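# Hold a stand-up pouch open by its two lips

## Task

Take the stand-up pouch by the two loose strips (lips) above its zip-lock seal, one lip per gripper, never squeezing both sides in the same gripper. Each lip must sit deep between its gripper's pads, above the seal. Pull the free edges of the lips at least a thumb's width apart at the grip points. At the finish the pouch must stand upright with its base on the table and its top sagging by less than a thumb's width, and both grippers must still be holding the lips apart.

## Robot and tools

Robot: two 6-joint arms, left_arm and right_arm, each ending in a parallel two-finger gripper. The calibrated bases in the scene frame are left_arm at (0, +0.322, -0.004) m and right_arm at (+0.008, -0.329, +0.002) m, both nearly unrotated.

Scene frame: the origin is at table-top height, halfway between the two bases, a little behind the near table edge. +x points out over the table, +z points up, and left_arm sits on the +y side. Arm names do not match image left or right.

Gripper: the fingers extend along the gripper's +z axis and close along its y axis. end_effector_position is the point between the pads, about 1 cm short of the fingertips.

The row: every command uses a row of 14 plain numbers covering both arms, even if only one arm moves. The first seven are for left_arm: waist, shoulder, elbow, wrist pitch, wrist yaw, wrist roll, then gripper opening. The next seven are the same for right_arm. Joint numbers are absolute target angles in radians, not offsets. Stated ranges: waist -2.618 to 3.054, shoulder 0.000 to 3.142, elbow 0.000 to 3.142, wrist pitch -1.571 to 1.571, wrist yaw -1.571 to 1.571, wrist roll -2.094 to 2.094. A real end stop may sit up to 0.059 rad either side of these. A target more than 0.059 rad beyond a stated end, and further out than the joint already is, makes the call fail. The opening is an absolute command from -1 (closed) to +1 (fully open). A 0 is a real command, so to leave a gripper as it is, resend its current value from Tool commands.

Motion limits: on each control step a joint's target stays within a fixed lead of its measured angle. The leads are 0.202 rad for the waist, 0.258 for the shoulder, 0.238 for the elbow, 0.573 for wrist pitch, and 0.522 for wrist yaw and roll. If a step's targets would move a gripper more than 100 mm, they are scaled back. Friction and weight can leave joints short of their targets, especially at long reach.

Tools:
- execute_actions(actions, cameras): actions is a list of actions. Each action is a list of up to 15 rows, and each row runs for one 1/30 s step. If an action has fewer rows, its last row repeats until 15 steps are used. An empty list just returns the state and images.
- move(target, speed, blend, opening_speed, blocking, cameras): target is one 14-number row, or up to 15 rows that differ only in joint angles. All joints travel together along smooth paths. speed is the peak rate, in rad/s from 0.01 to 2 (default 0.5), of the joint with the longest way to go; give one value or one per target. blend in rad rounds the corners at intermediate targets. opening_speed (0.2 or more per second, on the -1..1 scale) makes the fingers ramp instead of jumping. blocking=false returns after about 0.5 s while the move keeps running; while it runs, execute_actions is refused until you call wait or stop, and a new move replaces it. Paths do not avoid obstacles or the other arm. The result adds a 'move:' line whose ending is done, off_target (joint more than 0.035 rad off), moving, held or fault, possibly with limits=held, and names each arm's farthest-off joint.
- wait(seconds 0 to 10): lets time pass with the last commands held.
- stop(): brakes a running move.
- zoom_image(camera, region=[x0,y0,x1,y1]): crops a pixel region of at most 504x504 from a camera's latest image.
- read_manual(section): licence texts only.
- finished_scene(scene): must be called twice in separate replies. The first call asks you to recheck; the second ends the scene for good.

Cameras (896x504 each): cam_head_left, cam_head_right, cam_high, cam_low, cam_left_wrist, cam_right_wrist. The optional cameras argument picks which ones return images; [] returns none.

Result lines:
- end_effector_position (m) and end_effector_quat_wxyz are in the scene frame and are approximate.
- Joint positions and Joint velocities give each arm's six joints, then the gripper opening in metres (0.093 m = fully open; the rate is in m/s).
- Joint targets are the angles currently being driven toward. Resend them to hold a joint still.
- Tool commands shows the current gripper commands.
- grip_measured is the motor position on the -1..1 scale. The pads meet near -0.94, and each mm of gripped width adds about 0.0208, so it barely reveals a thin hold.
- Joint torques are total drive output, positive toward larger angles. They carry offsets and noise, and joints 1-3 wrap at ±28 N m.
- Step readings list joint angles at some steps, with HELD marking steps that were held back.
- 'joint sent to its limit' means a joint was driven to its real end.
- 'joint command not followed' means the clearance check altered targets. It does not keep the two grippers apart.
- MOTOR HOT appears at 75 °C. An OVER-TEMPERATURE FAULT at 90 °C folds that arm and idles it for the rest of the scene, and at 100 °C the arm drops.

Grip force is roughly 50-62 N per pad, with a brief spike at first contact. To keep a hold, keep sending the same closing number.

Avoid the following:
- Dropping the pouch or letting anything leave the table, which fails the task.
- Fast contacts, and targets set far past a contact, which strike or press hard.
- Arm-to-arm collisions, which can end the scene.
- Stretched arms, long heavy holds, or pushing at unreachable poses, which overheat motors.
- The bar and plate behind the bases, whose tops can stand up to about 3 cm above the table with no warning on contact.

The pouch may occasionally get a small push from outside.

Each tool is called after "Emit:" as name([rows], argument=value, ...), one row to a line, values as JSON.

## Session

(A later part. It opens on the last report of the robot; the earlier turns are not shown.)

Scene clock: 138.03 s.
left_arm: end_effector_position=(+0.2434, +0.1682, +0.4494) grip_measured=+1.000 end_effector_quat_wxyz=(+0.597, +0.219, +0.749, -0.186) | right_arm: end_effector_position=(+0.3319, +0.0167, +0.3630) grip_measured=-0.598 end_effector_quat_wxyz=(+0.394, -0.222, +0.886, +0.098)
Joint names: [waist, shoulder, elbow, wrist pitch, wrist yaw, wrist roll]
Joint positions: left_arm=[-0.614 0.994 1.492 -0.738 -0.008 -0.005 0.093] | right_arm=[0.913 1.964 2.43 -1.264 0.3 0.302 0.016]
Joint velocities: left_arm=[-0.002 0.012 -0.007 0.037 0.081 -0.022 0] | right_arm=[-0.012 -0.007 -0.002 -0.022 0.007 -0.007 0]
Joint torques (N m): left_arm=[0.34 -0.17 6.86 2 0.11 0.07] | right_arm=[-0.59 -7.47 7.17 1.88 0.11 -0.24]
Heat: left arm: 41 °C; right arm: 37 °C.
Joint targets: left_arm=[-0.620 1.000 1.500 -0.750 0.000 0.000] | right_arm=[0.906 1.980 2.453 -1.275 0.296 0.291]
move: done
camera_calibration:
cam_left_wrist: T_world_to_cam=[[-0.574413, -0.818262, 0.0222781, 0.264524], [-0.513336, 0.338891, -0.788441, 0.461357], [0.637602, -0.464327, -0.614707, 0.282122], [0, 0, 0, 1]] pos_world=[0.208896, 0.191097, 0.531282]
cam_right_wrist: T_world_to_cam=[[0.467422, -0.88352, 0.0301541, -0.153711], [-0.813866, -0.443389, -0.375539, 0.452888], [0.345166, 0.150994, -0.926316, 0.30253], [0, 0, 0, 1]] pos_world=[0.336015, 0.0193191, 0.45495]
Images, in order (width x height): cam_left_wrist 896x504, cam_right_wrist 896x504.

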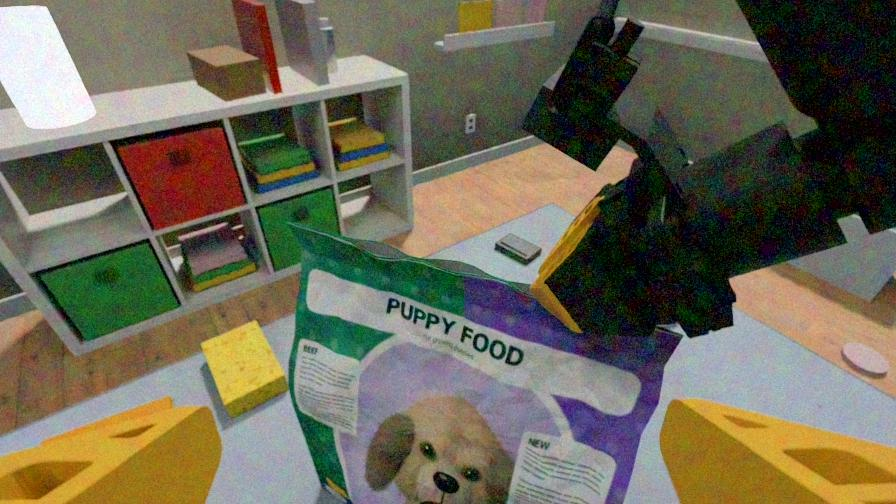

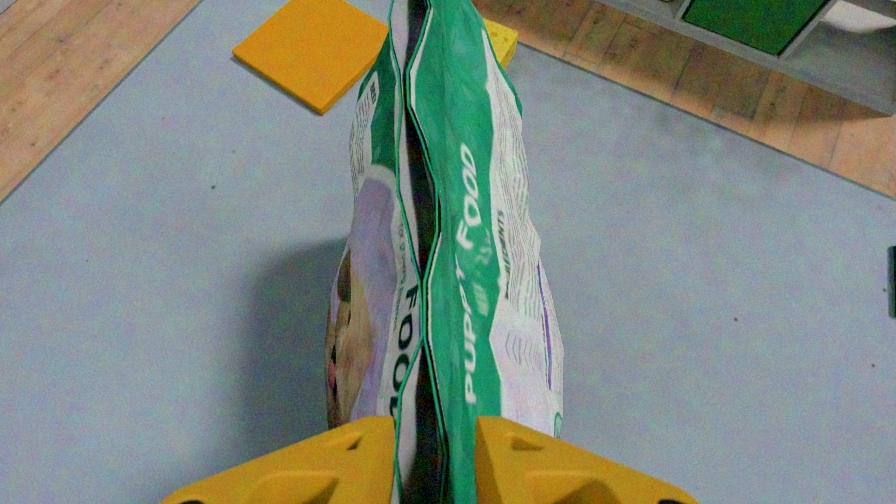

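Emit:
move(target=[-0.62, 1.0, 1.5, -0.75, 0, 0, 1, 0.911, 1.967, 2.532, -1.367, 0.298, 0.293, -0.6], speed=0.3, cameras=["cam_right_wrist","cam_left_wrist"])

Emit:
zoom_image(camera="cam_right_wrist", region=[300, 250, 600, 504])

Scene clock: 145.33 s.
left_arm: end_effector_position=(+0.2434, +0.1682, +0.4493) grip_measured=+1.000 end_effector_quat_wxyz=(+0.597, +0.219, +0.749, -0.186) | right_arm: end_effector_position=(+0.3219, +0.0042, +0.3753) grip_measured=-0.598 end_effector_quat_wxyz=(+0.390, -0.224, +0.888, +0.095)
Joint names: [waist, shoulder, elbow, wrist pitch, wrist yaw, wrist roll]
Joint positions: left_arm=[-0.614 0.994 1.492 -0.739 -0.008 -0.005 0.093] | right_arm=[0.913 1.965 2.512 -1.358 0.299 0.301 0.016]
Joint velocities: left_arm=[-0.007 -0.002 -0.007 -0.022 0.007 0.066 0] | right_arm=[0.012 0.012 0.007 0.081 -0.037 -0.081 0]
Joint torques (N m): left_arm=[0.13 -0.13 6.79 1.98 0.11 0.06] | right_arm=[-0.23 -8.29 6.49 1.93 0.19 -0.21]
Heat: left arm: 41 °C; right arm: 37 °C.
Joint targets: left_arm=[-0.620 1.000 1.500 -0.750 0.000 0.000] | right_arm=[0.911 1.967 2.532 -1.367 0.298 0.293]
move: done
camera_calibration:
cam_left_wrist: T_world_to_cam=[[-0.57441, -0.818264, 0.0222861, 0.264521], [-0.513584, 0.339062, -0.788206, 0.4612], [0.637404, -0.464199, -0.615008, 0.282244], [0, 0, 0, 1]] pos_world=[0.208905, 0.19109, 0.531208]
cam_right_wrist: T_world_to_cam=[[0.468223, -0.882878, 0.0359649, -0.162884], [-0.816604, -0.447905, -0.364058, 0.440493], [0.337527, 0.141091, -0.930682, 0.323423], [0, 0, 0, 1]] pos_world=[0.32681, 0.00786019, 0.467226]
Images, in order (width x height): cam_left_wrist 896x504, cam_right_wrist 896x504.

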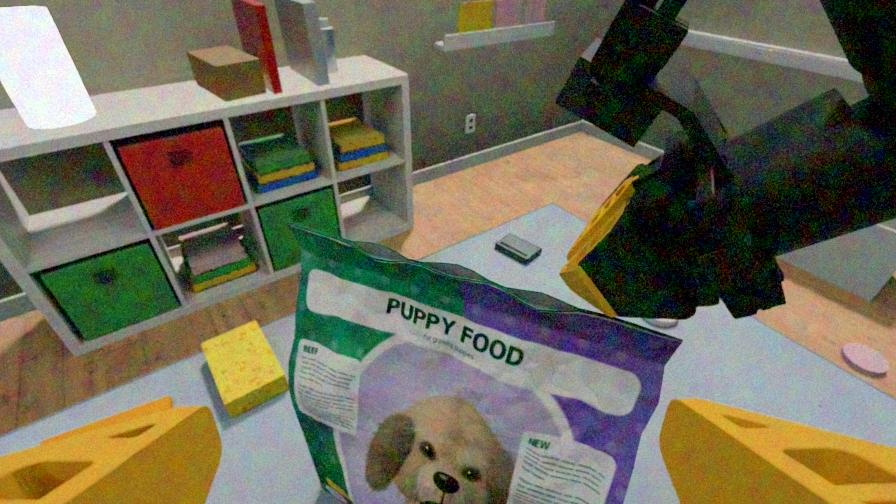

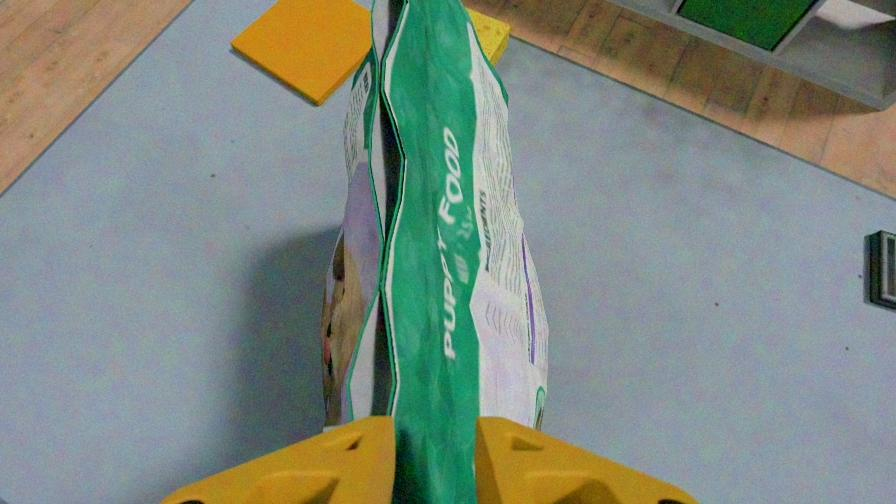

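Scaled by 1.680 from the camera's 896x504 image, which has a finer 1280x720 frame.

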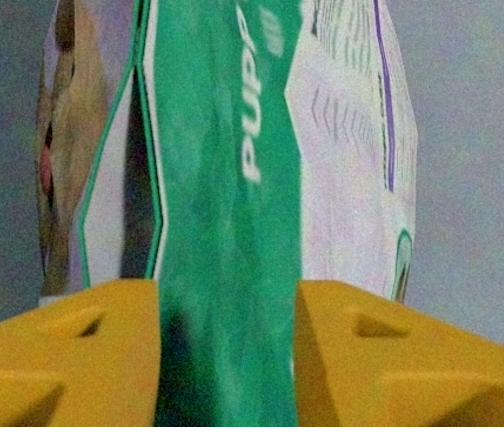

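Emit:
move(target=[-0.62, 1.0, 1.5, -0.75, 0, 0, 1, 0.901, 2.032, 2.583, -1.351, 0.291, 0.287, -0.6], speed=0.2, cameras=["cam_right_wrist","cam_left_wrist"])

Emit:
zoom_image(camera="cam_right_wrist", region=[300, 250, 600, 504])

Scene clock: 159.87 s.
left_arm: end_effector_position=(+0.2434, +0.1682, +0.4493) grip_measured=+1.000 end_effector_quat_wxyz=(+0.597, +0.219, +0.749, -0.186) | right_arm: end_effector_position=(+0.3315, +0.0137, +0.3668) grip_measured=-0.598 end_effector_quat_wxyz=(+0.386, -0.225, +0.890, +0.092)
Joint names: [waist, shoulder, elbow, wrist pitch, wrist yaw, wrist roll]
Joint positions: left_arm=[-0.614 0.994 1.492 -0.739 -0.008 -0.005 0.093] | right_arm=[0.908 2.021 2.561 -1.359 0.296 0.297 0.016]
Joint velocities: left_arm=[-0.012 -0.002 0.017 0.007 0.037 -0.051 0] | right_arm=[-0.017 0.012 0.012 -0.051 -0.007 -0.037 -0.001]
Joint torques (N m): left_arm=[0.1 -0.05 6.89 2.01 0.1 0.04] | right_arm=[-0.54 -8.13 6.75 2.07 0.12 -0.18]
Heat: left arm: 42 °C; right arm: 38 °C.
Joint targets: left_arm=[-0.620 1.000 1.500 -0.750 0.000 0.000] | right_arm=[0.901 2.032 2.583 -1.351 0.291 0.287]
move: done
camera_calibration:
cam_left_wrist: T_world_to_cam=[[-0.57441, -0.818264, 0.0222861, 0.264521], [-0.513584, 0.339062, -0.788206, 0.4612], [0.637404, -0.464199, -0.615008, 0.282244], [0, 0, 0, 1]] pos_world=[0.208905, 0.19109, 0.531208]
cam_right_wrist: T_world_to_cam=[[0.468706, -0.882461, 0.0397044, -0.160203], [-0.818485, -0.450754, -0.356235, 0.447266], [0.33226, 0.134472, -0.933553, 0.31385], [0, 0, 0, 1]] pos_world=[0.336888, 0.0180303, 0.458687]
Images, in order (width x height): cam_left_wrist 896x504, cam_right_wrist 896x504.

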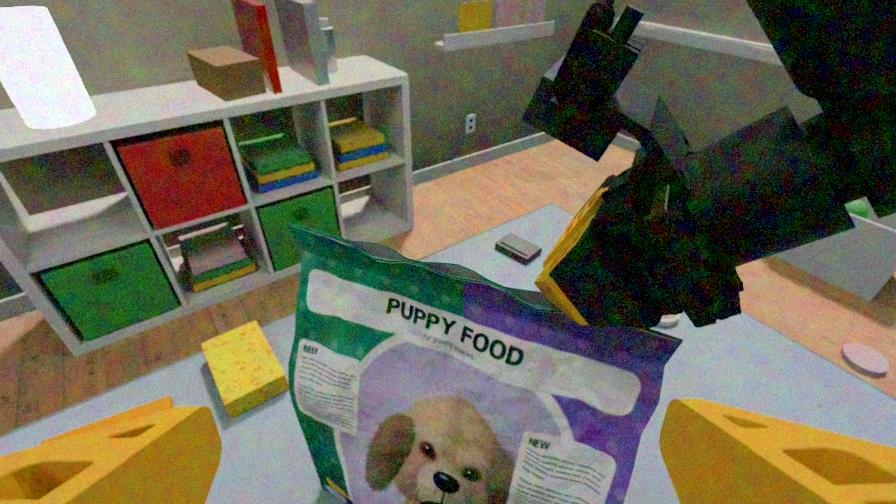

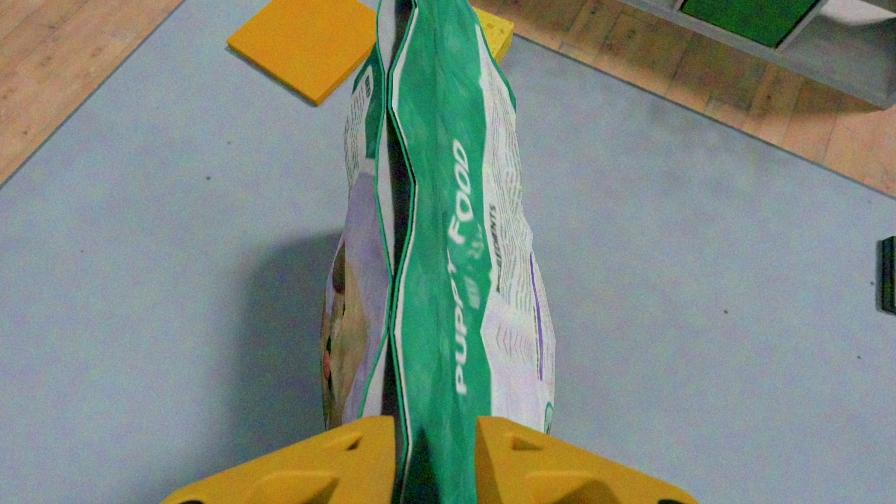

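Scaled by 1.680 from the camera's 896x504 image, which has a finer 1280x720 frame.

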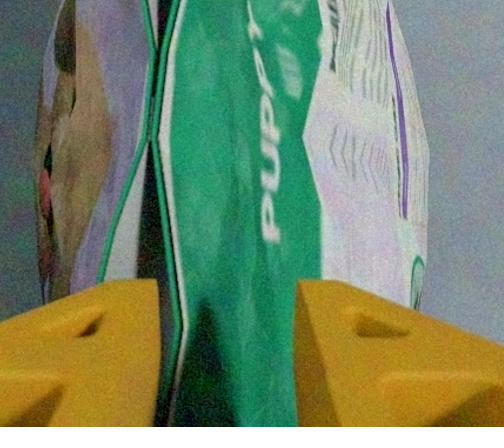

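Emit:
move([
  [-0.62, 1.0, 1.5, -0.75, 0, 0, 1, 0.901, 1.953, 2.394, -1.239, 0.291, 0.287, -0.6],
  [-0.62, 1.0, 1.5, -0.75, 0, 0, 1, 0.901, 1.902, 2.258, -1.154, 0.291, 0.287, -0.6],
], speed=0.2, blend=0.1, cameras=["cam_right_wrist","cam_left_wrist"])

Emit:
zoom_image(camera="cam_right_wrist", region=[300, 250, 600, 504])

Emit:
zoom_image(camera="cam_left_wrist", region=[430, 230, 680, 400])

Scene clock: 166.53 s.
left_arm: end_effector_position=(+0.2434, +0.1682, +0.4493) grip_measured=+1.000 end_effector_quat_wxyz=(+0.597, +0.219, +0.749, -0.186) | right_arm: end_effector_position=(+0.3362, +0.0202, +0.3422) grip_measured=-0.598 end_effector_quat_wxyz=(+0.389, -0.225, +0.888, +0.096)
Joint names: [waist, shoulder, elbow, wrist pitch, wrist yaw, wrist roll]
Joint positions: left_arm=[-0.614 0.994 1.492 -0.739 -0.008 -0.005 0.093] | right_arm=[0.908 1.922 2.274 -1.162 0.292 0.297 0.016]
Joint velocities: left_arm=[-0.007 0.017 -0.012 -0.066 -0.022 -0.007 0] | right_arm=[-0.002 -0.012 0.002 -0.022 0.022 -0.007 0]
Joint torques (N m): left_arm=[0.18 -0.01 6.89 2 0.13 0.07] | right_arm=[-0.61 -10.7 4.36 2.1 0.21 -0.21]
Heat: left arm: 42 °C; right arm: 39 °C.
Joint targets: left_arm=[-0.620 1.000 1.500 -0.750 0.000 0.000] | right_arm=[0.901 1.902 2.258 -1.154 0.291 0.287]
move: done; blend cut to 0.068 rad at target 1
camera_calibration:
cam_left_wrist: T_world_to_cam=[[-0.57441, -0.818264, 0.0222861, 0.264521], [-0.513584, 0.339062, -0.788206, 0.4612], [0.637404, -0.464199, -0.615008, 0.282244], [0, 0, 0, 1]] pos_world=[0.208905, 0.19109, 0.531208]
cam_right_wrist: T_world_to_cam=[[0.471248, -0.881371, 0.0333309, -0.154424], [-0.815557, -0.449826, -0.364037, 0.446919], [0.335845, 0.144369, -0.930788, 0.286104], [0, 0, 0, 1]] pos_world=[0.341173, 0.0236267, 0.434144]
Images, in order (width x height): cam_left_wrist 896x504, cam_right_wrist 896x504.

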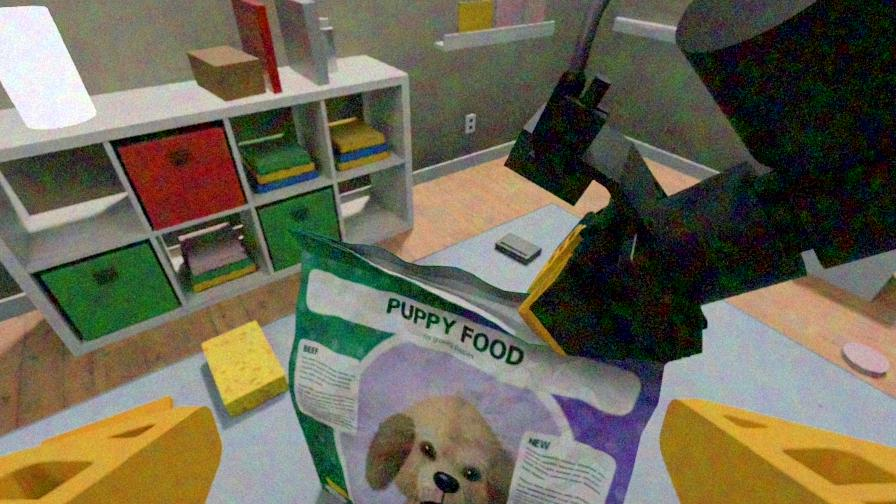

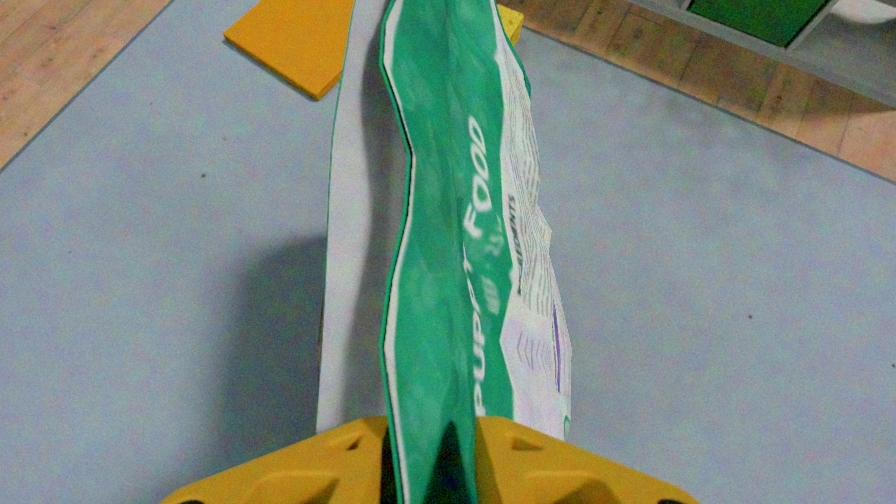

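Scaled by 1.680 from the camera's 896x504 image, which has a finer 1280x720 frame.

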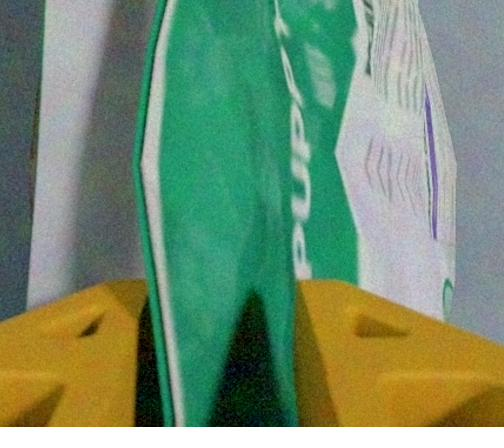

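Scaled by 2.016 from the camera's 896x504 image, which has a finer 1280x720 frame.

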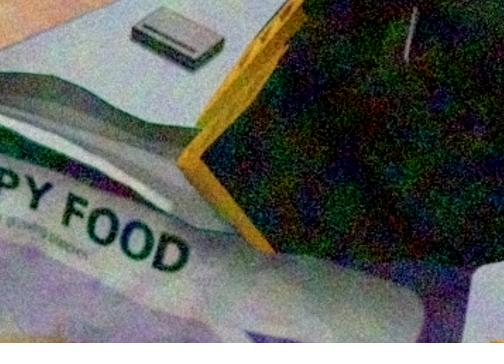

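Emit:
move(target=[-0.62, 1.0, 1.5, -0.75, 0, 0, 1, 0.901, 1.882, 2.208, -1.124, 0.291, 0.287, -0.6], speed=0.2, cameras=["cam_right_wrist"])

Emit:
move(target=[-0.62, 1.0, 1.5, -0.75, 0, 0, 1, 0.901, 1.882, 2.208, -1.124, 0.291, 0.287, -1], opening_speed=0.5, cameras=["cam_right_wrist","cam_left_wrist","cam_high"])

Emit:
zoom_image(camera="cam_right_wrist", region=[300, 250, 600, 504])

Emit:
zoom_image(camera="cam_left_wrist", region=[280, 200, 680, 400])

Scene clock: 174.83 s.
left_arm: end_effector_position=(+0.2434, +0.1682, +0.4493) grip_measured=+1.000 end_effector_quat_wxyz=(+0.597, +0.219, +0.749, -0.186) | right_arm: end_effector_position=(+0.3362, +0.0202, +0.3409) grip_measured=-0.598 end_effector_quat_wxyz=(+0.394, -0.223, +0.886, +0.100)
Joint names: [waist, shoulder, elbow, wrist pitch, wrist yaw, wrist roll]
Joint positions: left_arm=[-0.614 0.994 1.492 -0.739 -0.008 -0.005 0.093] | right_arm=[0.908 1.899 2.226 -1.123 0.292 0.297 0.016]
Joint velocities: left_arm=[-0.002 0.017 -0.007 0.022 0.007 -0.037 0] | right_arm=[0.012 0.007 0.017 -0.095 0.022 -0.007 -0.002]
Joint torques (N m): left_arm=[0.21 -0.17 6.9 1.99 0.12 0.05] | right_arm=[-0.61 -10.21 4.15 2 0.13 -0.22]
Heat: left arm: 43 °C; right arm: 41 °C.
Joint targets: left_arm=[-0.620 1.000 1.500 -0.750 0.000 0.000] | right_arm=[0.901 1.882 2.208 -1.124 0.291 0.287]
move: done
camera_calibration:
cam_right_wrist: T_world_to_cam=[[0.471159, -0.881596, 0.0282479, -0.152635], [-0.812615, -0.446302, -0.374794, 0.449038], [0.343024, 0.153633, -0.926678, 0.280872], [0, 0, 0, 1]] pos_world=[0.340465, 0.0226937, 0.432886]
Images, in order (width x height): cam_right_wrist 896x504.

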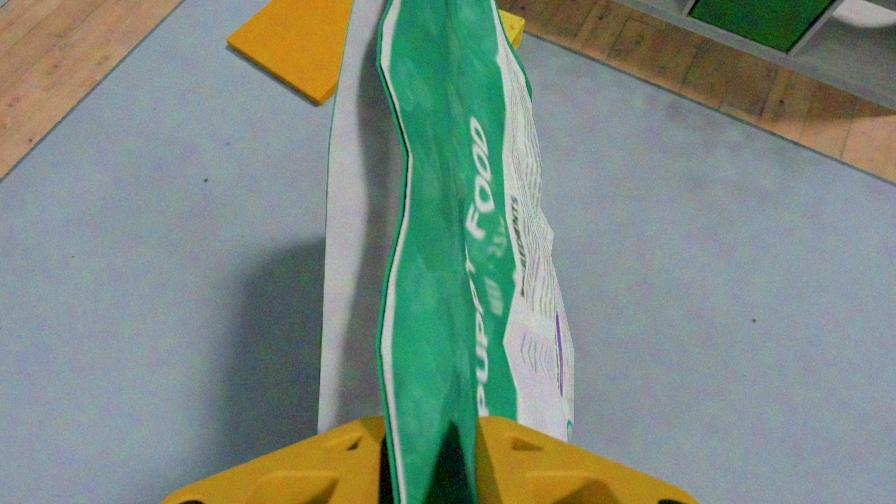

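Scene clock: 175.83 s.
left_arm: end_effector_position=(+0.2434, +0.1682, +0.4493) grip_measured=+1.000 end_effector_quat_wxyz=(+0.597, +0.219, +0.749, -0.186) | right_arm: end_effector_position=(+0.3363, +0.0208, +0.3413) grip_measured=-0.975 end_effector_quat_wxyz=(+0.394, -0.223, +0.886, +0.101)
Joint names: [waist, shoulder, elbow, wrist pitch, wrist yaw, wrist roll]
Joint positions: left_arm=[-0.614 0.994 1.492 -0.739 -0.008 -0.005 0.093] | right_arm=[0.908 1.899 2.226 -1.121 0.29 0.297 0]
Joint velocities: left_arm=[-0.017 -0.002 -0.002 0.066 -0.007 -0.037 0] | right_arm=[-0.012 -0.007 -0.002 -0.022 -0.037 -0.066 0]
Joint torques (N m): left_arm=[0.25 -0.09 6.82 2.02 0.12 0.05] | right_arm=[-0.55 -10.1 4.31 2 0.18 -0.21]
Heat: left arm: 43 °C; right arm: 41 °C.
Joint targets: left_arm=[-0.620 1.000 1.500 -0.750 0.000 0.000] | right_arm=[0.901 1.882 2.208 -1.124 0.291 0.287]
move: done
camera_calibration:
cam_left_wrist: T_world_to_cam=[[-0.57441, -0.818264, 0.0222861, 0.264521], [-0.513584, 0.339062, -0.788206, 0.4612], [0.637404, -0.464199, -0.615008, 0.282244], [0, 0, 0, 1]] pos_world=[0.208905, 0.19109, 0.531208]
cam_right_wrist: T_world_to_cam=[[0.472371, -0.881018, 0.025952, -0.15179], [-0.811777, -0.446338, -0.376564, 0.449821], [0.343343, 0.156811, -0.926027, 0.280713], [0, 0, 0, 1]] pos_world=[0.340475, 0.0230238, 0.433273]
Images, in order (width x height): cam_high 896x504, cam_left_wrist 896x504, cam_right_wrist 896x504.

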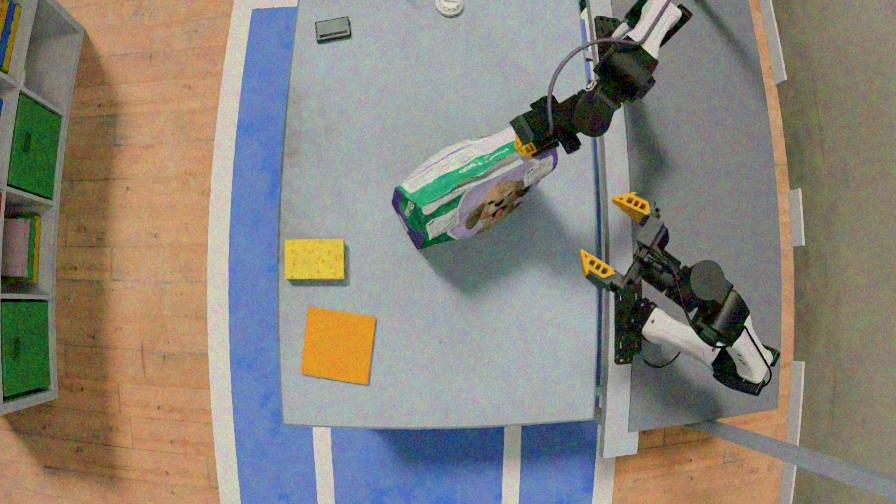

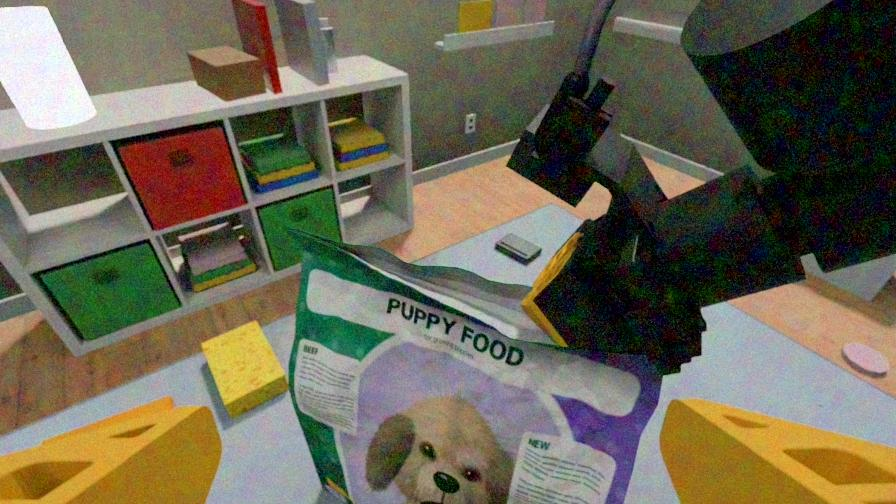

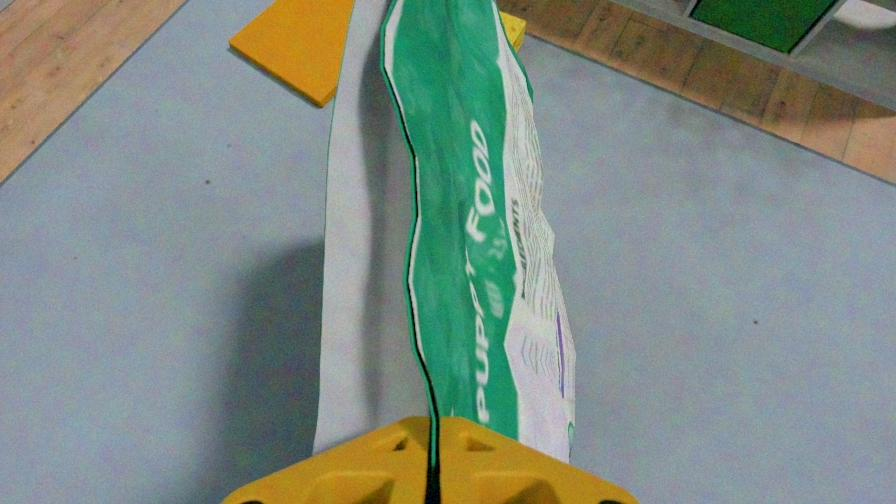

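Scaled by 1.680 from the camera's 896x504 image, which has a finer 1280x720 frame.

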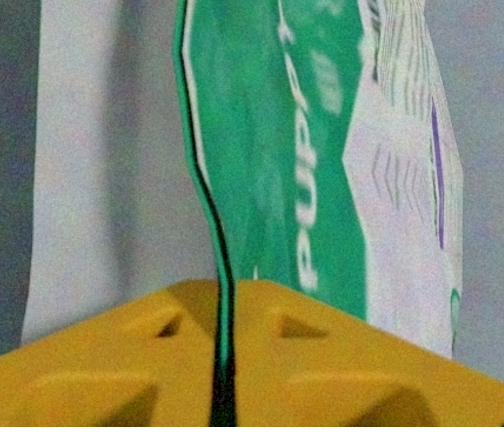

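Scaled by 1.260 from the camera's 896x504 image, which has a finer 1280x720 frame.

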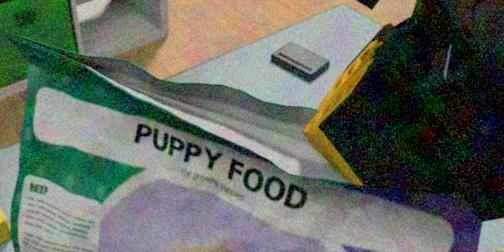

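Emit:
move(target=[-0.62, 1.0, 1.5, -0.75, 0, 0, 1, 0.901, 1.882, 2.208, -1.124, 0.291, 0.287, -0.72], opening_speed=1, cameras=[])

Emit:
move(target=[-0.62, 1.0, 1.5, -0.75, 0, 0, 1, 0.901, 1.858, 2.148, -1.098, 0.291, 0.287, -0.72], speed=0.2, cameras=["cam_right_wrist"])

Emit:
move(target=[-0.62, 1.0, 1.5, -0.75, 0, 0, 1, 0.901, 1.858, 2.148, -1.098, 0.291, 0.287, -1], opening_speed=0.5, cameras=["cam_right_wrist","cam_left_wrist"])

Emit:
zoom_image(camera="cam_right_wrist", region=[300, 250, 600, 504])

Emit:
zoom_image(camera="cam_left_wrist", region=[440, 230, 640, 380])

Scene clock: 186.00 s.
left_arm: end_effector_position=(+0.2434, +0.1682, +0.4493) grip_measured=+1.000 end_effector_quat_wxyz=(+0.597, +0.219, +0.749, -0.186) | right_arm: end_effector_position=(+0.3365, +0.0204, +0.3421) grip_measured=-0.722 end_effector_quat_wxyz=(+0.396, -0.222, +0.885, +0.101)
Joint names: [waist, shoulder, elbow, wrist pitch, wrist yaw, wrist roll]
Joint positions: left_arm=[-0.614 0.994 1.492 -0.739 -0.008 -0.005 0.093] | right_arm=[0.908 1.898 2.226 -1.12 0.293 0.297 0.011]
Joint velocities: left_arm=[-0.002 -0.002 -0.012 0.022 0.051 -0.051 0] | right_arm=[-0.022 -0.012 0.022 -0.11 0.007 -0.037 0]
Joint torques (N m): left_arm=[0.2 -0.14 6.84 1.96 0.12 0.06] | right_arm=[-0.57 -10.04 4.36 1.98 0.15 -0.22]
Heat: left arm: 43 °C; right arm: 43 °C.
Joint targets: left_arm=[-0.620 1.000 1.500 -0.750 0.000 0.000] | right_arm=[0.901 1.882 2.208 -1.124 0.291 0.287]
move: done
No camera images: "cameras" was empty.

Scene clock: 186.80 s.
left_arm: end_effector_position=(+0.2434, +0.1682, +0.4493) grip_measured=+1.000 end_effector_quat_wxyz=(+0.597, +0.219, +0.749, -0.186) | right_arm: end_effector_position=(+0.3359, +0.0195, +0.3390) grip_measured=-0.722 end_effector_quat_wxyz=(+0.399, -0.221, +0.884, +0.103)
Joint names: [waist, shoulder, elbow, wrist pitch, wrist yaw, wrist roll]
Joint positions: left_arm=[-0.614 0.994 1.492 -0.739 -0.008 -0.005 0.093] | right_arm=[0.908 1.871 2.169 -1.08 0.293 0.297 0.011]
Joint velocities: left_arm=[-0.017 -0.002 -0.012 -0.022 -0.051 -0.022 0] | right_arm=[-0.027 0.002 -0.002 0.022 -0.051 -0.022 0.001]
Joint torques (N m): left_arm=[0.23 -0.13 7.01 1.99 0.11 0.07] | right_arm=[-0.55 -9.87 4.03 1.83 0.15 -0.21]
Heat: left arm: 43 °C; right arm: 43 °C.
Joint targets: left_arm=[-0.620 1.000 1.500 -0.750 0.000 0.000] | right_arm=[0.901 1.858 2.148 -1.098 0.291 0.287]
move: done
camera_calibration:
cam_right_wrist: T_world_to_cam=[[0.470367, -0.882156, 0.0235761, -0.15121], [-0.809525, -0.441967, -0.386438, 0.450597], [0.351319, 0.162682, -0.922014, 0.27477], [0, 0, 0, 1]] pos_world=[0.339362, 0.0210581, 0.431035]
Images, in order (width x height): cam_right_wrist 896x504.

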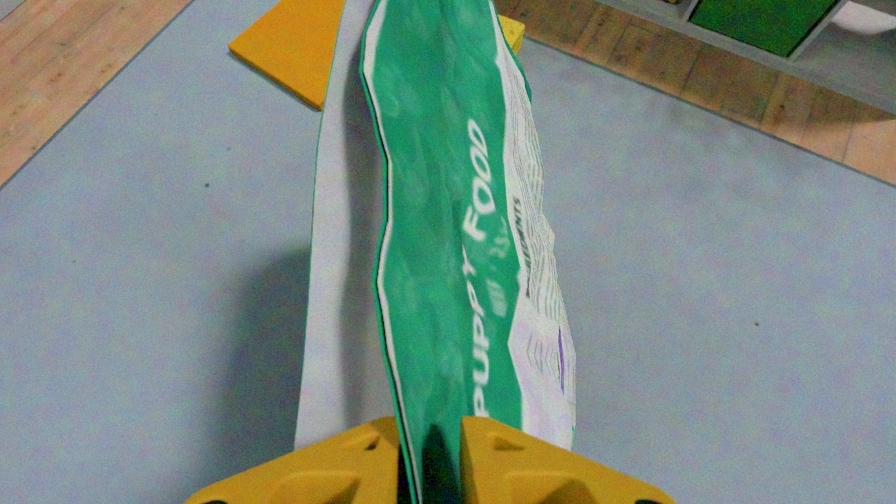

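Scene clock: 187.57 s.
left_arm: end_effector_position=(+0.2434, +0.1682, +0.4493) grip_measured=+1.000 end_effector_quat_wxyz=(+0.597, +0.219, +0.749, -0.186) | right_arm: end_effector_position=(+0.3360, +0.0196, +0.3390) grip_measured=-0.975 end_effector_quat_wxyz=(+0.399, -0.221, +0.884, +0.103)
Joint names: [waist, shoulder, elbow, wrist pitch, wrist yaw, wrist roll]
Joint positions: left_arm=[-0.614 0.994 1.492 -0.739 -0.008 -0.005 0.093] | right_arm=[0.908 1.871 2.168 -1.08 0.293 0.297 0]
Joint velocities: left_arm=[-0.012 0.012 0.012 0.037 -0.022 -0.095 0] | right_arm=[-0.007 -0.002 -0.012 0.007 -0.081 -0.022 0]
Joint torques (N m): left_arm=[0.13 -0.18 6.93 2 0.09 0.04] | right_arm=[-0.49 -9.88 4.14 1.84 0.14 -0.22]
Heat: left arm: 43 °C; right arm: 43 °C.
Joint targets: left_arm=[-0.620 1.000 1.500 -0.750 0.000 0.000] | right_arm=[0.901 1.858 2.148 -1.098 0.291 0.287]
move: done
camera_calibration:
cam_left_wrist: T_world_to_cam=[[-0.57441, -0.818264, 0.0222861, 0.264521], [-0.513584, 0.339062, -0.788206, 0.4612], [0.637404, -0.464199, -0.615008, 0.282244], [0, 0, 0, 1]] pos_world=[0.208905, 0.19109, 0.531208]
cam_right_wrist: T_world_to_cam=[[0.470366, -0.882161, 0.0234216, -0.151111], [-0.809432, -0.441855, -0.386761, 0.450762], [0.351535, 0.162961, -0.921882, 0.274593], [0, 0, 0, 1]] pos_world=[0.33941, 0.0211192, 0.431019]
Images, in order (width x height): cam_left_wrist 896x504, cam_right_wrist 896x504.

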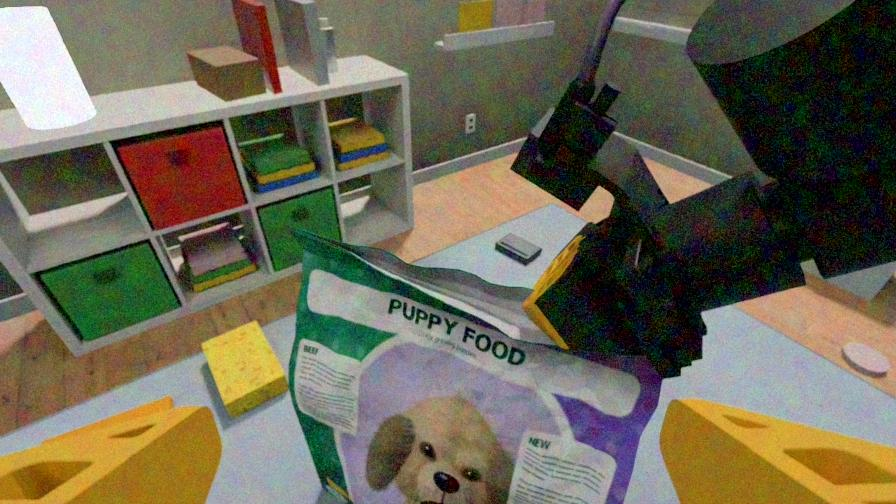

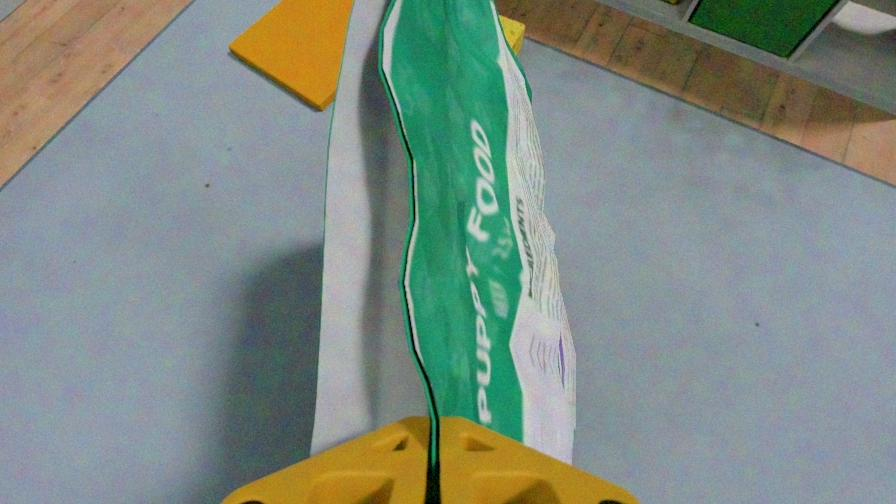

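Scaled by 1.680 from the camera's 896x504 image, which has a finer 1280x720 frame.

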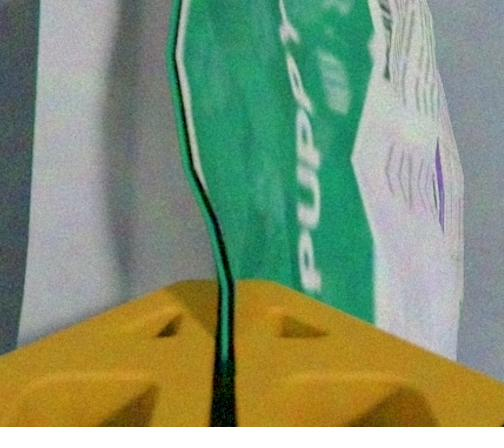

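Scaled by 2.520 from the camera's 896x504 image, which has a finer 1280x720 frame.

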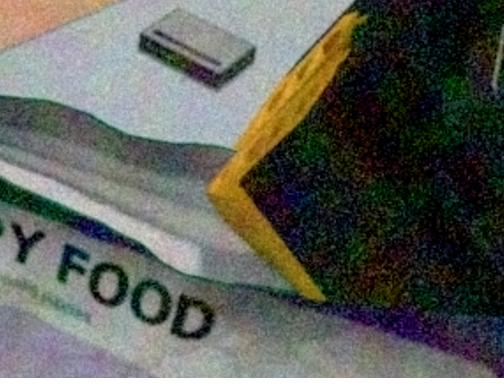

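Emit:
move(target=[-0.68, 1.6, 2.25, -1.477, -0.141, -1.22, -0.6, 0.901, 1.858, 2.148, -1.098, 0.291, 0.287, -1], speed=0.6, cameras=["cam_left_wrist","cam_right_wrist"])

Scene clock: 215.67 s.
left_arm: end_effector_position=(+0.2871, +0.1394, +0.3989) grip_measured=-0.598 end_effector_quat_wxyz=(+0.269, -0.285, +0.881, -0.266) | right_arm: end_effector_position=(+0.3360, +0.0196, +0.3390) grip_measured=-0.975 end_effector_quat_wxyz=(+0.399, -0.221, +0.884, +0.103)
Joint names: [waist, shoulder, elbow, wrist pitch, wrist yaw, wrist roll]
Joint positions: left_arm=[-0.672 1.588 2.229 -1.466 -0.136 -1.214 0.016] | right_arm=[0.908 1.871 2.168 -1.08 0.293 0.296 0]
Joint velocities: left_arm=[0.007 0.002 -0.012 0.051 -0.007 0.037 -0.001] | right_arm=[0.007 0.002 -0.017 -0.007 -0.051 0.007 0]
Joint torques (N m): left_arm=[-0.06 -2.92 6.97 1.55 -0.15 0] | right_arm=[-0.65 -9.68 4.15 1.81 0.13 -0.23]
Heat: left arm: 45 °C; right arm: 45 °C.
Joint targets: left_arm=[-0.680 1.600 2.250 -1.477 -0.141 -1.220] | right_arm=[0.901 1.858 2.148 -1.098 0.291 0.287]
move: done
camera_calibration:
cam_left_wrist: T_world_to_cam=[[0.338483, -0.687861, 0.642087, -0.260314], [-0.899871, -0.436097, 0.00719114, 0.35534], [0.275066, -0.58023, -0.766598, 0.390707], [0, 0, 0, 1]] pos_world=[0.300402, 0.202602, 0.464104]
cam_right_wrist: T_world_to_cam=[[0.470585, -0.882036, 0.023708, -0.151285], [-0.809267, -0.442157, -0.386761, 0.450713], [0.35162, 0.162818, -0.921875, 0.274565], [0, 0, 0, 1]] pos_world=[0.339397, 0.0211432, 0.431019]
Images, in order (width x height): cam_left_wrist 896x504, cam_right_wrist 896x504.

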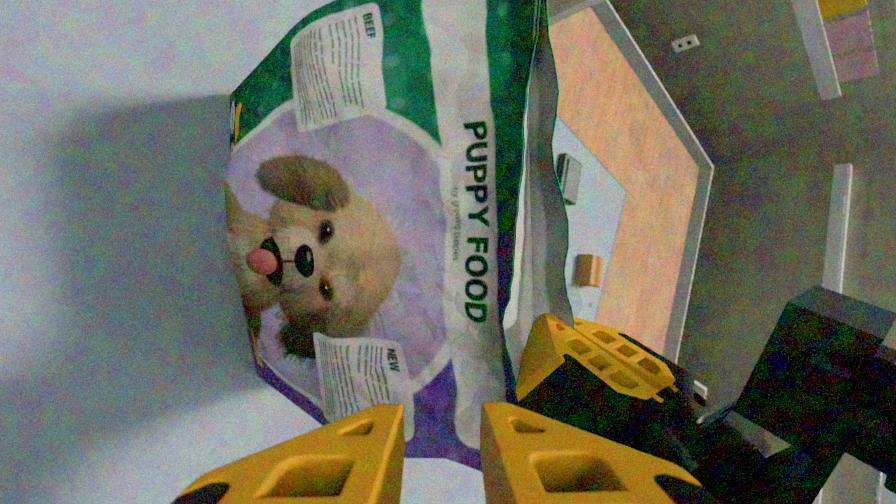

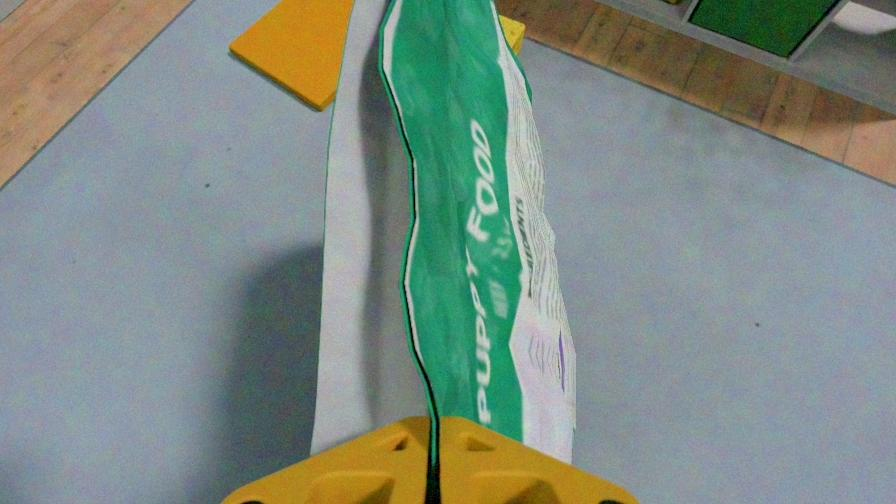

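Emit:
zoom_image(camera="cam_left_wrist", region=[400, 100, 660, 420])

Scaled by 1.575 from the camera's 896x504 image, which has a finer 1280x720 frame.

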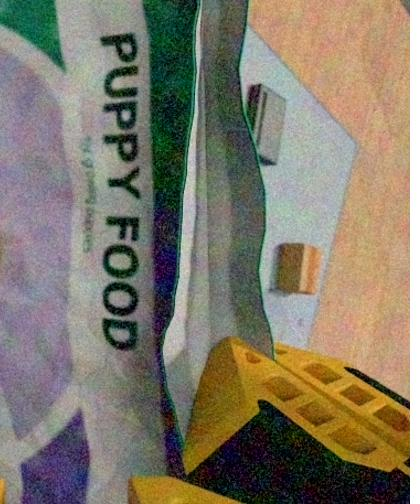

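Emit:
move(target=[-0.667, 1.852, 2.35, -1.394, -0.132, -1.225, -0.6, 0.901, 1.858, 2.148, -1.098, 0.291, 0.287, -1], speed=0.3, cameras=["cam_left_wrist","cam_right_wrist"])

Emit:
zoom_image(camera="cam_left_wrist", region=[300, 200, 660, 504])

Scene clock: 226.63 s.
left_arm: end_effector_position=(+0.3481, +0.0923, +0.3485) grip_measured=-0.598 end_effector_quat_wxyz=(+0.241, -0.289, +0.898, -0.229) | right_arm: end_effector_position=(+0.3360, +0.0196, +0.3390) grip_measured=-0.975 end_effector_quat_wxyz=(+0.399, -0.221, +0.884, +0.103)
Joint names: [waist, shoulder, elbow, wrist pitch, wrist yaw, wrist roll]
Joint positions: left_arm=[-0.672 1.842 2.327 -1.41 -0.136 -1.219 0.016] | right_arm=[0.908 1.871 2.168 -1.08 0.293 0.296 0]
Joint velocities: left_arm=[-0.017 0.012 -0.002 -0.007 -0.007 0.066 0.001] | right_arm=[0.007 0.007 -0.027 0.066 0.081 0.022 0]
Joint torques (N m): left_arm=[1.06 -5.38 7.65 1.66 -0.04 0.01] | right_arm=[-0.61 -9.87 4.23 1.81 0.16 -0.2]
Heat: left arm: 45 °C; right arm: 46 °C.
Joint targets: left_arm=[-0.667 1.852 2.350 -1.394 -0.132 -1.225] | right_arm=[0.901 1.858 2.148 -1.098 0.291 0.287]
move: done
camera_calibration:
cam_left_wrist: T_world_to_cam=[[0.38956, -0.721602, 0.572306, -0.27133], [-0.896106, -0.440471, 0.0545895, 0.37264], [0.212692, -0.534113, -0.818221, 0.343353], [0, 0, 0, 1]] pos_world=[0.366595, 0.151734, 0.415881]
cam_right_wrist: T_world_to_cam=[[0.470585, -0.882036, 0.023708, -0.151285], [-0.809267, -0.442157, -0.386761, 0.450713], [0.35162, 0.162818, -0.921875, 0.274565], [0, 0, 0, 1]] pos_world=[0.339397, 0.0211432, 0.431019]
Images, in order (width x height): cam_left_wrist 896x504, cam_right_wrist 896x504.

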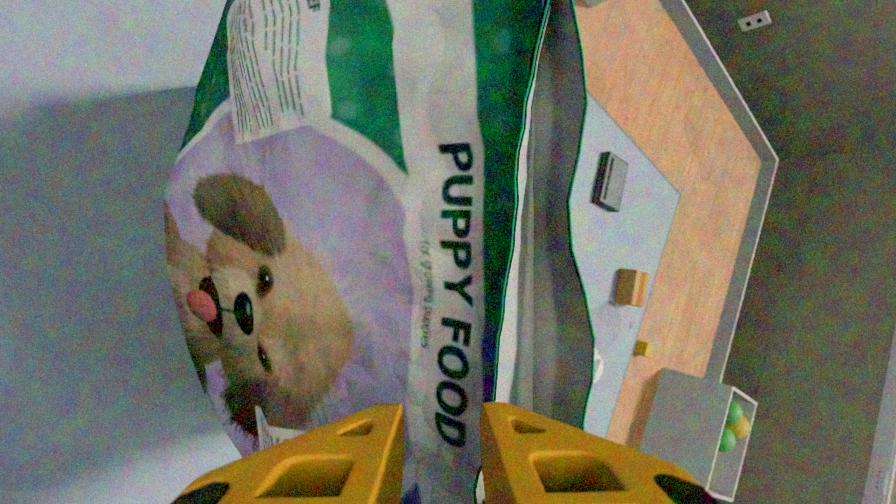

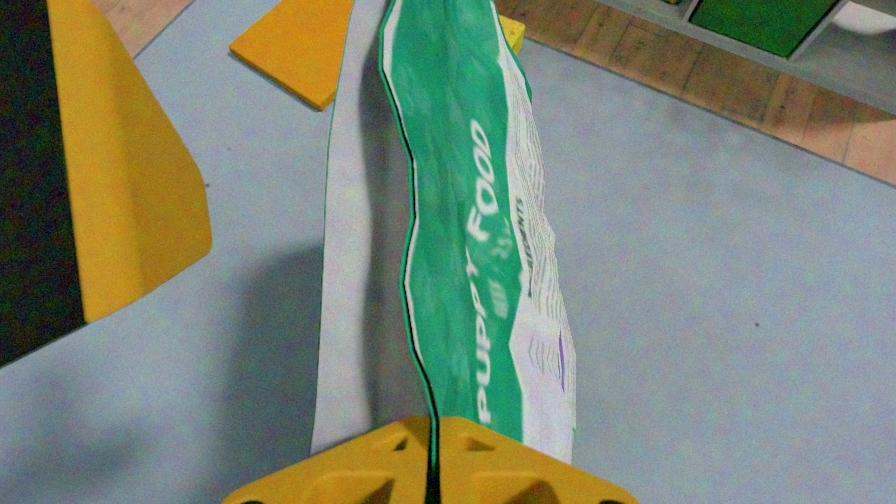

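Scaled by 1.400 from the camera's 896x504 image, which has a finer 1280x720 frame.

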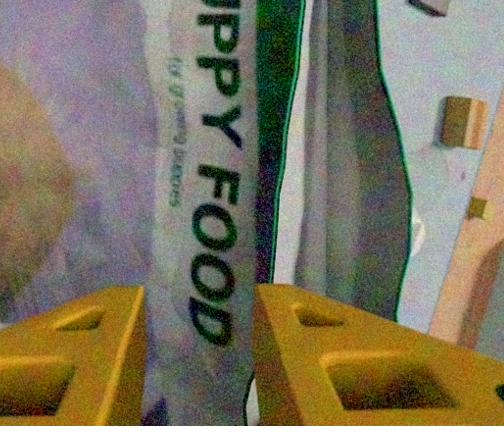

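Emit:
move(target=[-0.672, 1.9525, 2.479, -1.4225, -0.135, -1.225, -0.6, 0.901, 1.858, 2.148, -1.098, 0.291, 0.287, -1], speed=0.2, cameras=["cam_left_wrist","cam_right_wrist"])

Emit:
zoom_image(camera="cam_left_wrist", region=[300, 200, 660, 504])

Scene clock: 240.57 s.
left_arm: end_effector_position=(+0.3670, +0.0781, +0.3532) grip_measured=-0.598 end_effector_quat_wxyz=(+0.251, -0.288, +0.892, -0.242) | right_arm: end_effector_position=(+0.3360, +0.0196, +0.3390) grip_measured=-0.975 end_effector_quat_wxyz=(+0.399, -0.221, +0.884, +0.103)
Joint names: [waist, shoulder, elbow, wrist pitch, wrist yaw, wrist roll]
Joint positions: left_arm=[-0.672 1.935 2.456 -1.411 -0.136 -1.22 0.016] | right_arm=[0.908 1.871 2.168 -1.08 0.293 0.296 0]
Joint velocities: left_arm=[0.007 -0.007 -0.007 0.051 -0.007 -0.007 -0.001] | right_arm=[-0.007 -0.012 0.007 -0.066 -0.037 -0.022 0]
Joint torques (N m): left_arm=[0.68 -5.44 7.69 1.4 -0.08 -0.01] | right_arm=[-0.55 -9.8 4.08 1.83 0.13 -0.19]
Heat: left arm: 45 °C; right arm: 47 °C.
Joint targets: left_arm=[-0.672 1.952 2.479 -1.422 -0.135 -1.225] | right_arm=[0.901 1.858 2.148 -1.098 0.291 0.287]
move: done
camera_calibration:
cam_left_wrist: T_world_to_cam=[[0.37399, -0.708896, 0.597994, -0.296023], [-0.897062, -0.44016, 0.0392394, 0.388756], [0.235396, -0.551113, -0.800539, 0.32237], [0, 0, 0, 1]] pos_world=[0.383564, 0.138927, 0.419835]
cam_right_wrist: T_world_to_cam=[[0.470585, -0.882036, 0.023708, -0.151285], [-0.809267, -0.442157, -0.386761, 0.450713], [0.35162, 0.162818, -0.921875, 0.274565], [0, 0, 0, 1]] pos_world=[0.339397, 0.0211432, 0.431019]
Images, in order (width x height): cam_left_wrist 896x504, cam_right_wrist 896x504.

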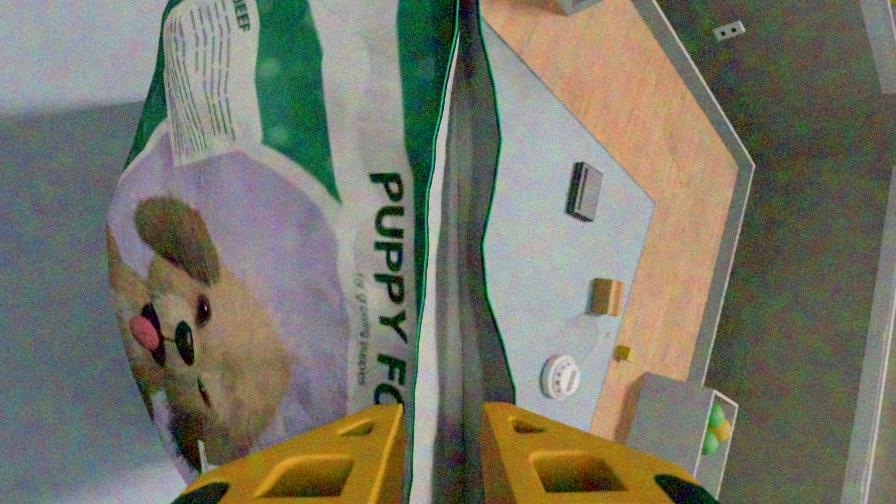

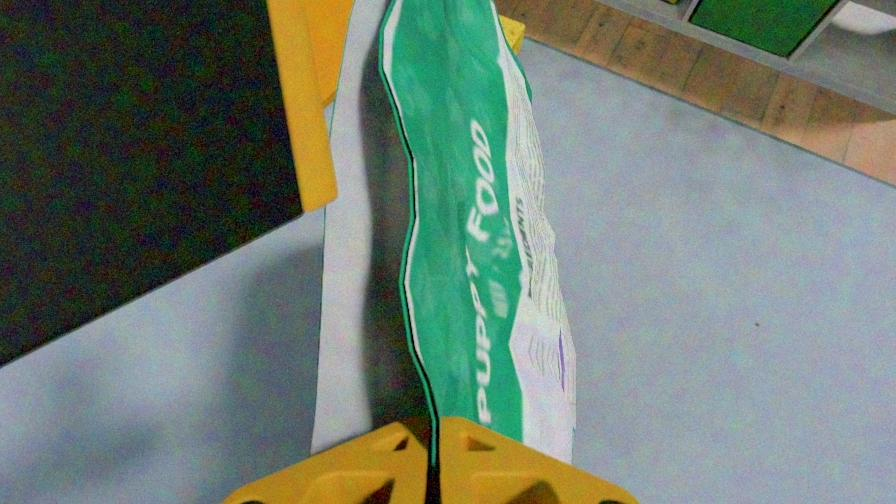

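Scaled by 1.400 from the camera's 896x504 image, which has a finer 1280x720 frame.

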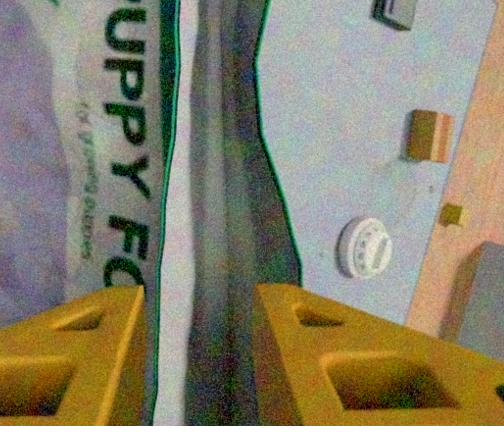

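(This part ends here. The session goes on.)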